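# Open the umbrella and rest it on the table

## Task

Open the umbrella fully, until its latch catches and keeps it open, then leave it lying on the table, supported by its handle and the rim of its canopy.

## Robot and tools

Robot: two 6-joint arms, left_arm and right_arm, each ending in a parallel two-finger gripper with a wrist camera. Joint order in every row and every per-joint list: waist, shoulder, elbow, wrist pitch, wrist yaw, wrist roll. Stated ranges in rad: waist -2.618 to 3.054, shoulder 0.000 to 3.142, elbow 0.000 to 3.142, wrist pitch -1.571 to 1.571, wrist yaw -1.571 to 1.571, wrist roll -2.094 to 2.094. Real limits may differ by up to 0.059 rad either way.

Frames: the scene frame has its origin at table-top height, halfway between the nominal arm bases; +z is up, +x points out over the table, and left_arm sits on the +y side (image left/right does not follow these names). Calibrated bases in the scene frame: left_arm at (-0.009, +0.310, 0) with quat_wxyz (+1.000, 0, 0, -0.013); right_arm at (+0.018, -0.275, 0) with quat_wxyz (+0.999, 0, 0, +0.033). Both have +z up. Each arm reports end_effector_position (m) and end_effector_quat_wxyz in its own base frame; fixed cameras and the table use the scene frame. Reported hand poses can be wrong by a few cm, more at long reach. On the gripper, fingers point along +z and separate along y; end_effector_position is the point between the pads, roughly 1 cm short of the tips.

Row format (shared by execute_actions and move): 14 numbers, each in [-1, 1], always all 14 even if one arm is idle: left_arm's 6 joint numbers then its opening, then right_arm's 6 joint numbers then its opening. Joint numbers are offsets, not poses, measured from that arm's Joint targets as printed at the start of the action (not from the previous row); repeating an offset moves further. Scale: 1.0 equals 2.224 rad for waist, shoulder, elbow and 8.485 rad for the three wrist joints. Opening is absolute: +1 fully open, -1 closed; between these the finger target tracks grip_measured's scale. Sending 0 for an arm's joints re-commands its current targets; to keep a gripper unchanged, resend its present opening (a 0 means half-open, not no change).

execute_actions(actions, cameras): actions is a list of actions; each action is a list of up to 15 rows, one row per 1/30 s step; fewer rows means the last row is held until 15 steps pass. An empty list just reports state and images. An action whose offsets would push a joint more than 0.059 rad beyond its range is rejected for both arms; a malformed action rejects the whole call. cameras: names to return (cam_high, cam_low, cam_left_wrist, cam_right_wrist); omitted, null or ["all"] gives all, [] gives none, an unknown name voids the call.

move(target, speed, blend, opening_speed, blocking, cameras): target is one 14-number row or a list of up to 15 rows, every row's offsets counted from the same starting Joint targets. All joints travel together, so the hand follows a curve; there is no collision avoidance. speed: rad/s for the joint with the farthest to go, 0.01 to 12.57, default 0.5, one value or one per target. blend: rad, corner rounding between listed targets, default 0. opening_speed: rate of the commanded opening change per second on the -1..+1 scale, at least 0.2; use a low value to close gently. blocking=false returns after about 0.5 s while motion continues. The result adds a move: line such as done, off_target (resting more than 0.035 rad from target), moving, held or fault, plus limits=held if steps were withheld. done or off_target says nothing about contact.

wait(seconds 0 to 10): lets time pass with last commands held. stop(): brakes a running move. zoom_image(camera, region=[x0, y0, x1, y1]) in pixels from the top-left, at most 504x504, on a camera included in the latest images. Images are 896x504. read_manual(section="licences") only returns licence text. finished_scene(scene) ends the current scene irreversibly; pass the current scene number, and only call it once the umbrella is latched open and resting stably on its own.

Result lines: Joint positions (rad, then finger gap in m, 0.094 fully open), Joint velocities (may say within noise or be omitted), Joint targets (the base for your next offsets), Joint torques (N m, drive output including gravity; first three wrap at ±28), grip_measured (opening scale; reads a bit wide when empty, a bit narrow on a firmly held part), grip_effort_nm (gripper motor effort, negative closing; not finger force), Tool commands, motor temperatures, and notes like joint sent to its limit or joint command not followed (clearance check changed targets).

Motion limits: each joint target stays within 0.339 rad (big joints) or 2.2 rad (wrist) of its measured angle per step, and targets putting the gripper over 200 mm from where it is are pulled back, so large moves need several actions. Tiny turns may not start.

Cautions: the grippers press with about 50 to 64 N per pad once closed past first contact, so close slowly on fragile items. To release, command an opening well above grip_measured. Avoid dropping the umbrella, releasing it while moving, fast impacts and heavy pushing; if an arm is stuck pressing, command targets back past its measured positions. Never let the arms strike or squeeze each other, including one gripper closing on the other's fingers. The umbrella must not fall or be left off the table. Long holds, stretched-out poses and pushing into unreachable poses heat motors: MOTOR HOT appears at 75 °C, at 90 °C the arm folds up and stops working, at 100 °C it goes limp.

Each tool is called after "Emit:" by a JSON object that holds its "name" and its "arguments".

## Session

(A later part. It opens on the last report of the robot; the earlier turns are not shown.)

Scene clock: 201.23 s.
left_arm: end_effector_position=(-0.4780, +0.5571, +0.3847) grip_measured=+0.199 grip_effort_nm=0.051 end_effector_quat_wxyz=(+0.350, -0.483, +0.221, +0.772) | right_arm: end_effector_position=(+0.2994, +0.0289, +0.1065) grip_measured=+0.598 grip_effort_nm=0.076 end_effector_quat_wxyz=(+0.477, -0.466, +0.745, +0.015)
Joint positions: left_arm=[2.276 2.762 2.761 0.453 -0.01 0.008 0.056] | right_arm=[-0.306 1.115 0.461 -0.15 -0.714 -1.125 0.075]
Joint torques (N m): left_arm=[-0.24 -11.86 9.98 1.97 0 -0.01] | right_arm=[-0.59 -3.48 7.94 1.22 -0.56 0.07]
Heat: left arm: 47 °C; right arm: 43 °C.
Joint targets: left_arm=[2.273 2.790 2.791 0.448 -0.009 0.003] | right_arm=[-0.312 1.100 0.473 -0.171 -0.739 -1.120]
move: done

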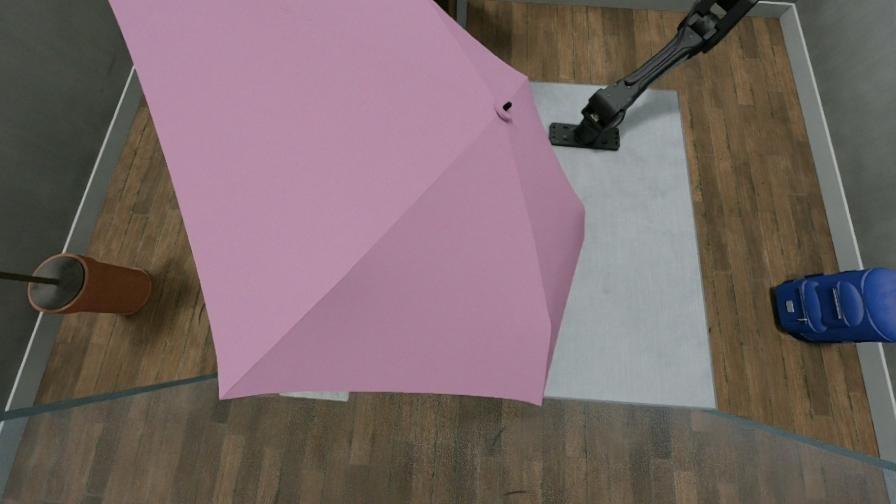

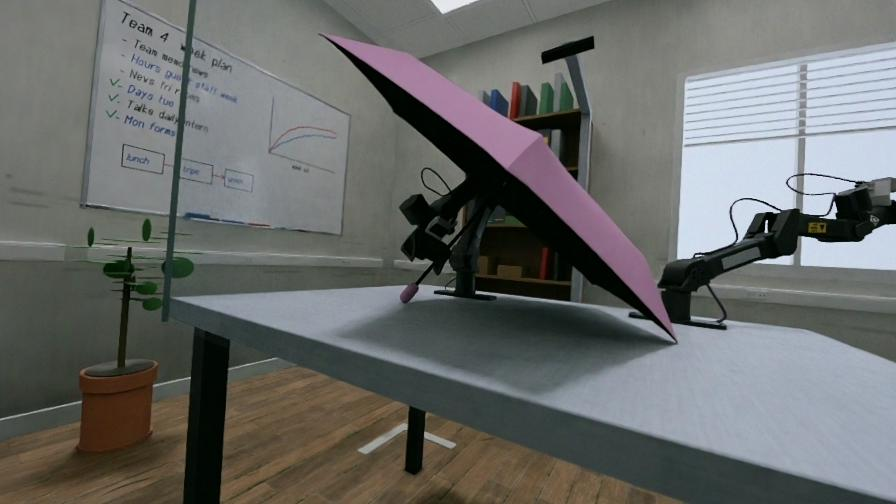

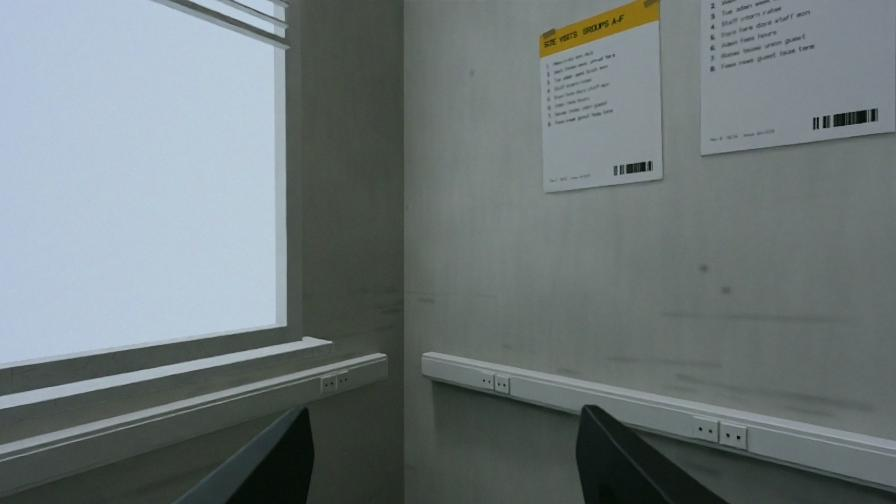

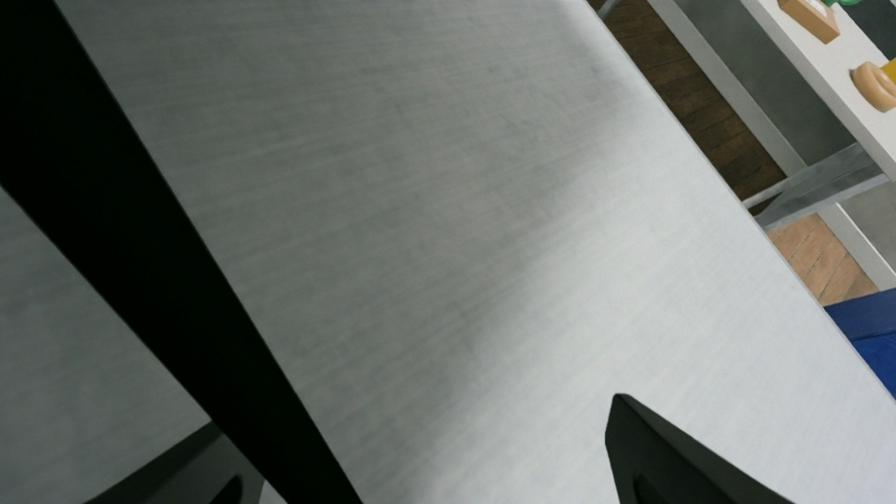

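Emit:
{"name": "move", "arguments": {"target": [0,0,0,0,0,0,0.2,-0.49,0,0,0,0,0,0.6], "speed": 0.35, "cameras": ["cam_high","cam_low"]}}

Emit:
{"name": "move", "arguments": {"target": [0,0,0,0,0,0,0.2,0,0.63,0.83,0.02,0.08,0.13,0.6], "speed": 0.3}}

Scene clock: 208.00 s.
left_arm: end_effector_position=(-0.4780, +0.5571, +0.3847) grip_measured=+0.199 grip_effort_nm=0.051 end_effector_quat_wxyz=(+0.350, -0.483, +0.221, +0.772) | right_arm: end_effector_position=(+0.1655, -0.2456, +0.1041) grip_measured=+0.598 grip_effort_nm=0.061 end_effector_quat_wxyz=(+0.422, -0.010, +0.880, -0.218)
Joint positions: left_arm=[2.276 2.762 2.761 0.453 -0.01 0.008 0.056] | right_arm=[-1.397 1.115 0.461 -0.18 -0.736 -1.125 0.075]
Joint torques (N m): left_arm=[-0.25 -11.89 9.96 1.97 0 -0.01] | right_arm=[-0.47 -3.48 7.97 1.47 -0.36 0.07]
Motor temperatures (°C): left_arm=[34 44 45 47 32 31 31] | right_arm=[34 34 36 43 35 41 36]
Heat: left arm: 47 °C; right arm: 43 °C.
Joint targets: left_arm=[2.273 2.790 2.791 0.448 -0.009 0.003] | right_arm=[-1.402 1.100 0.473 -0.171 -0.739 -1.120]
move: done

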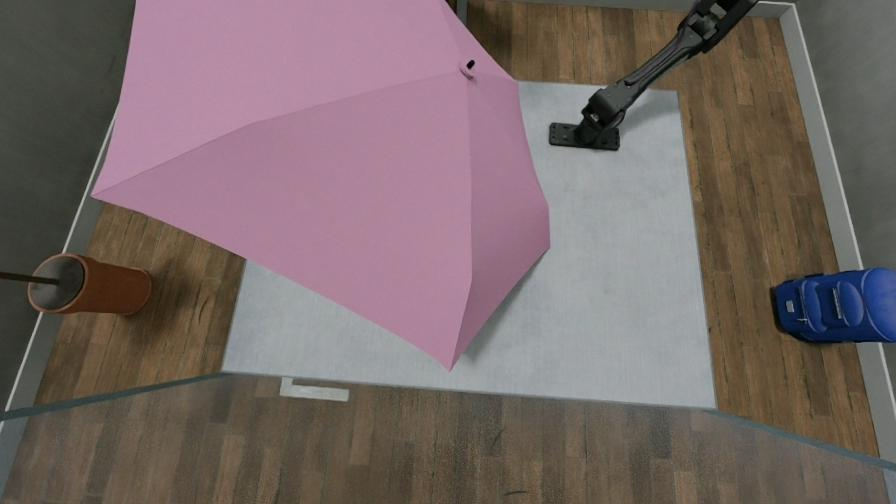

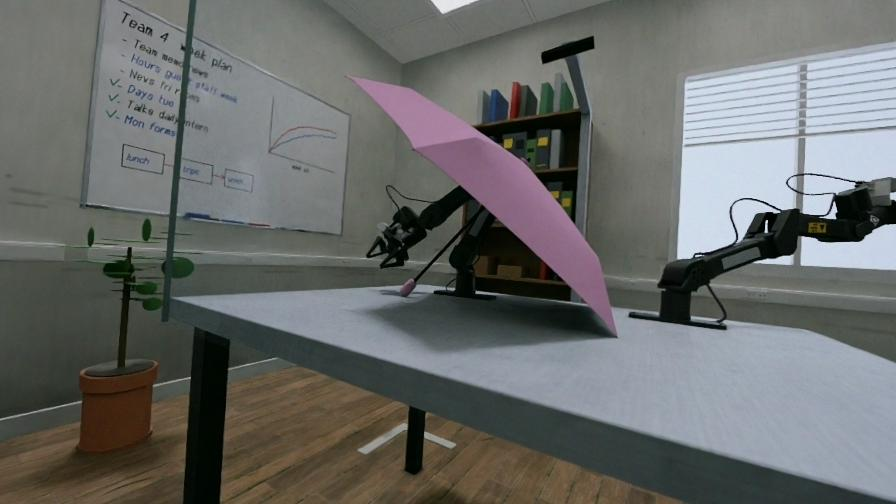

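Scene clock: 214.77 s.
left_arm: end_effector_position=(-0.4780, +0.5571, +0.3847) grip_measured=+0.199 grip_effort_nm=0.051 end_effector_quat_wxyz=(+0.350, -0.483, +0.221, +0.772) | right_arm: end_effector_position=(+0.1384, -0.7087, +0.2426) grip_measured=+0.598 grip_effort_nm=0.061 end_effector_quat_wxyz=(+0.494, +0.473, +0.616, -0.390)
Joint positions: left_arm=[2.276 2.762 2.761 0.453 -0.01 0.008 0.056] | right_arm=[-1.397 2.474 2.281 -0.017 -0.073 -0.028 0.075]
Joint torques (N m): left_arm=[-0.25 -11.86 9.95 1.98 0 -0.02] | right_arm=[-0.46 -10.88 11.17 2.03 0.12 0.13]
Heat: left arm: 47 °C; right arm: 44 °C.
Joint targets: left_arm=[2.273 2.790 2.791 0.448 -0.009 0.003] | right_arm=[-1.402 2.501 2.319 -0.001 -0.060 -0.017]
move: off_target (right_arm); right_arm: the elbow is farthest, 0.038 rad from its target

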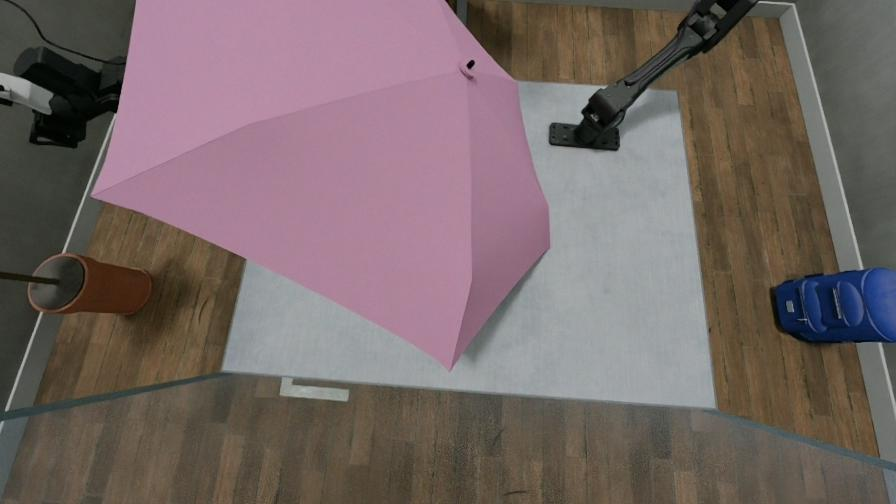

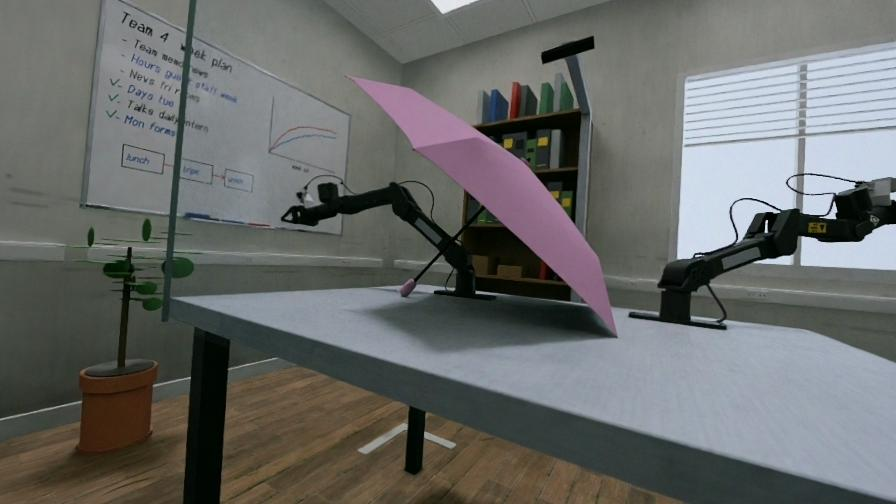

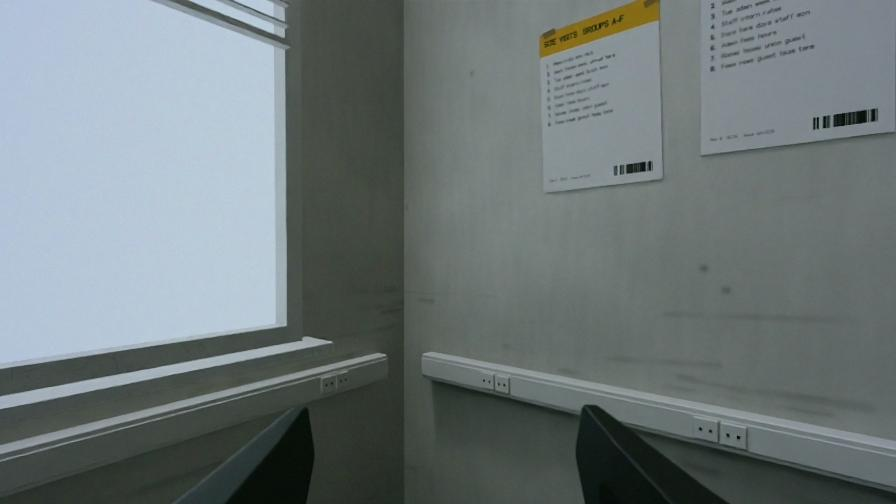

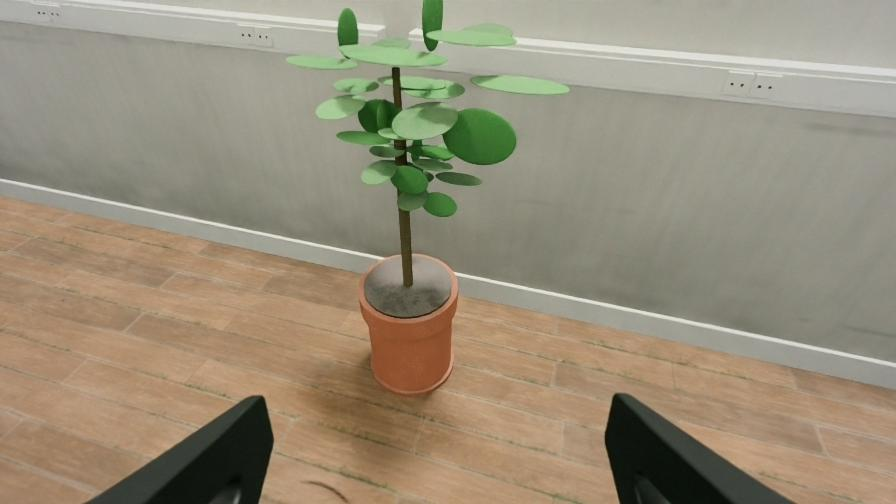

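Emit:
{"name": "zoom_image", "arguments": {"camera": "cam_low", "region": [370, 180, 650, 360]}}

Emit:
{"name": "zoom_image", "arguments": {"camera": "cam_high", "region": [420, 20, 620, 290]}}

Scaled by 1.800 from the camera's image (finer frame: 1280x720).

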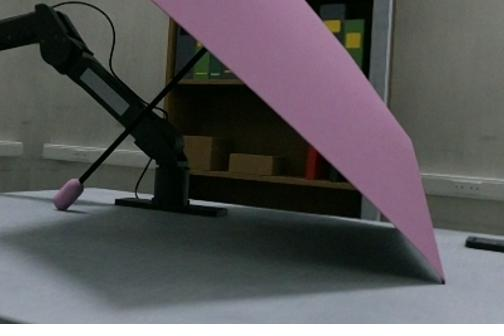

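Scaled by 1.867 from the camera's image (finer frame: 1280x720).

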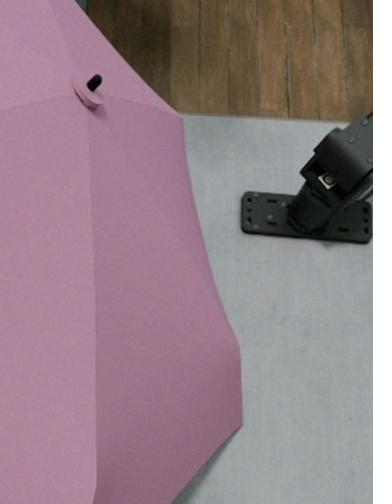

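Emit:
{"name": "finished_scene", "arguments": {"scene": 2}}

The scene is finished: the task was done.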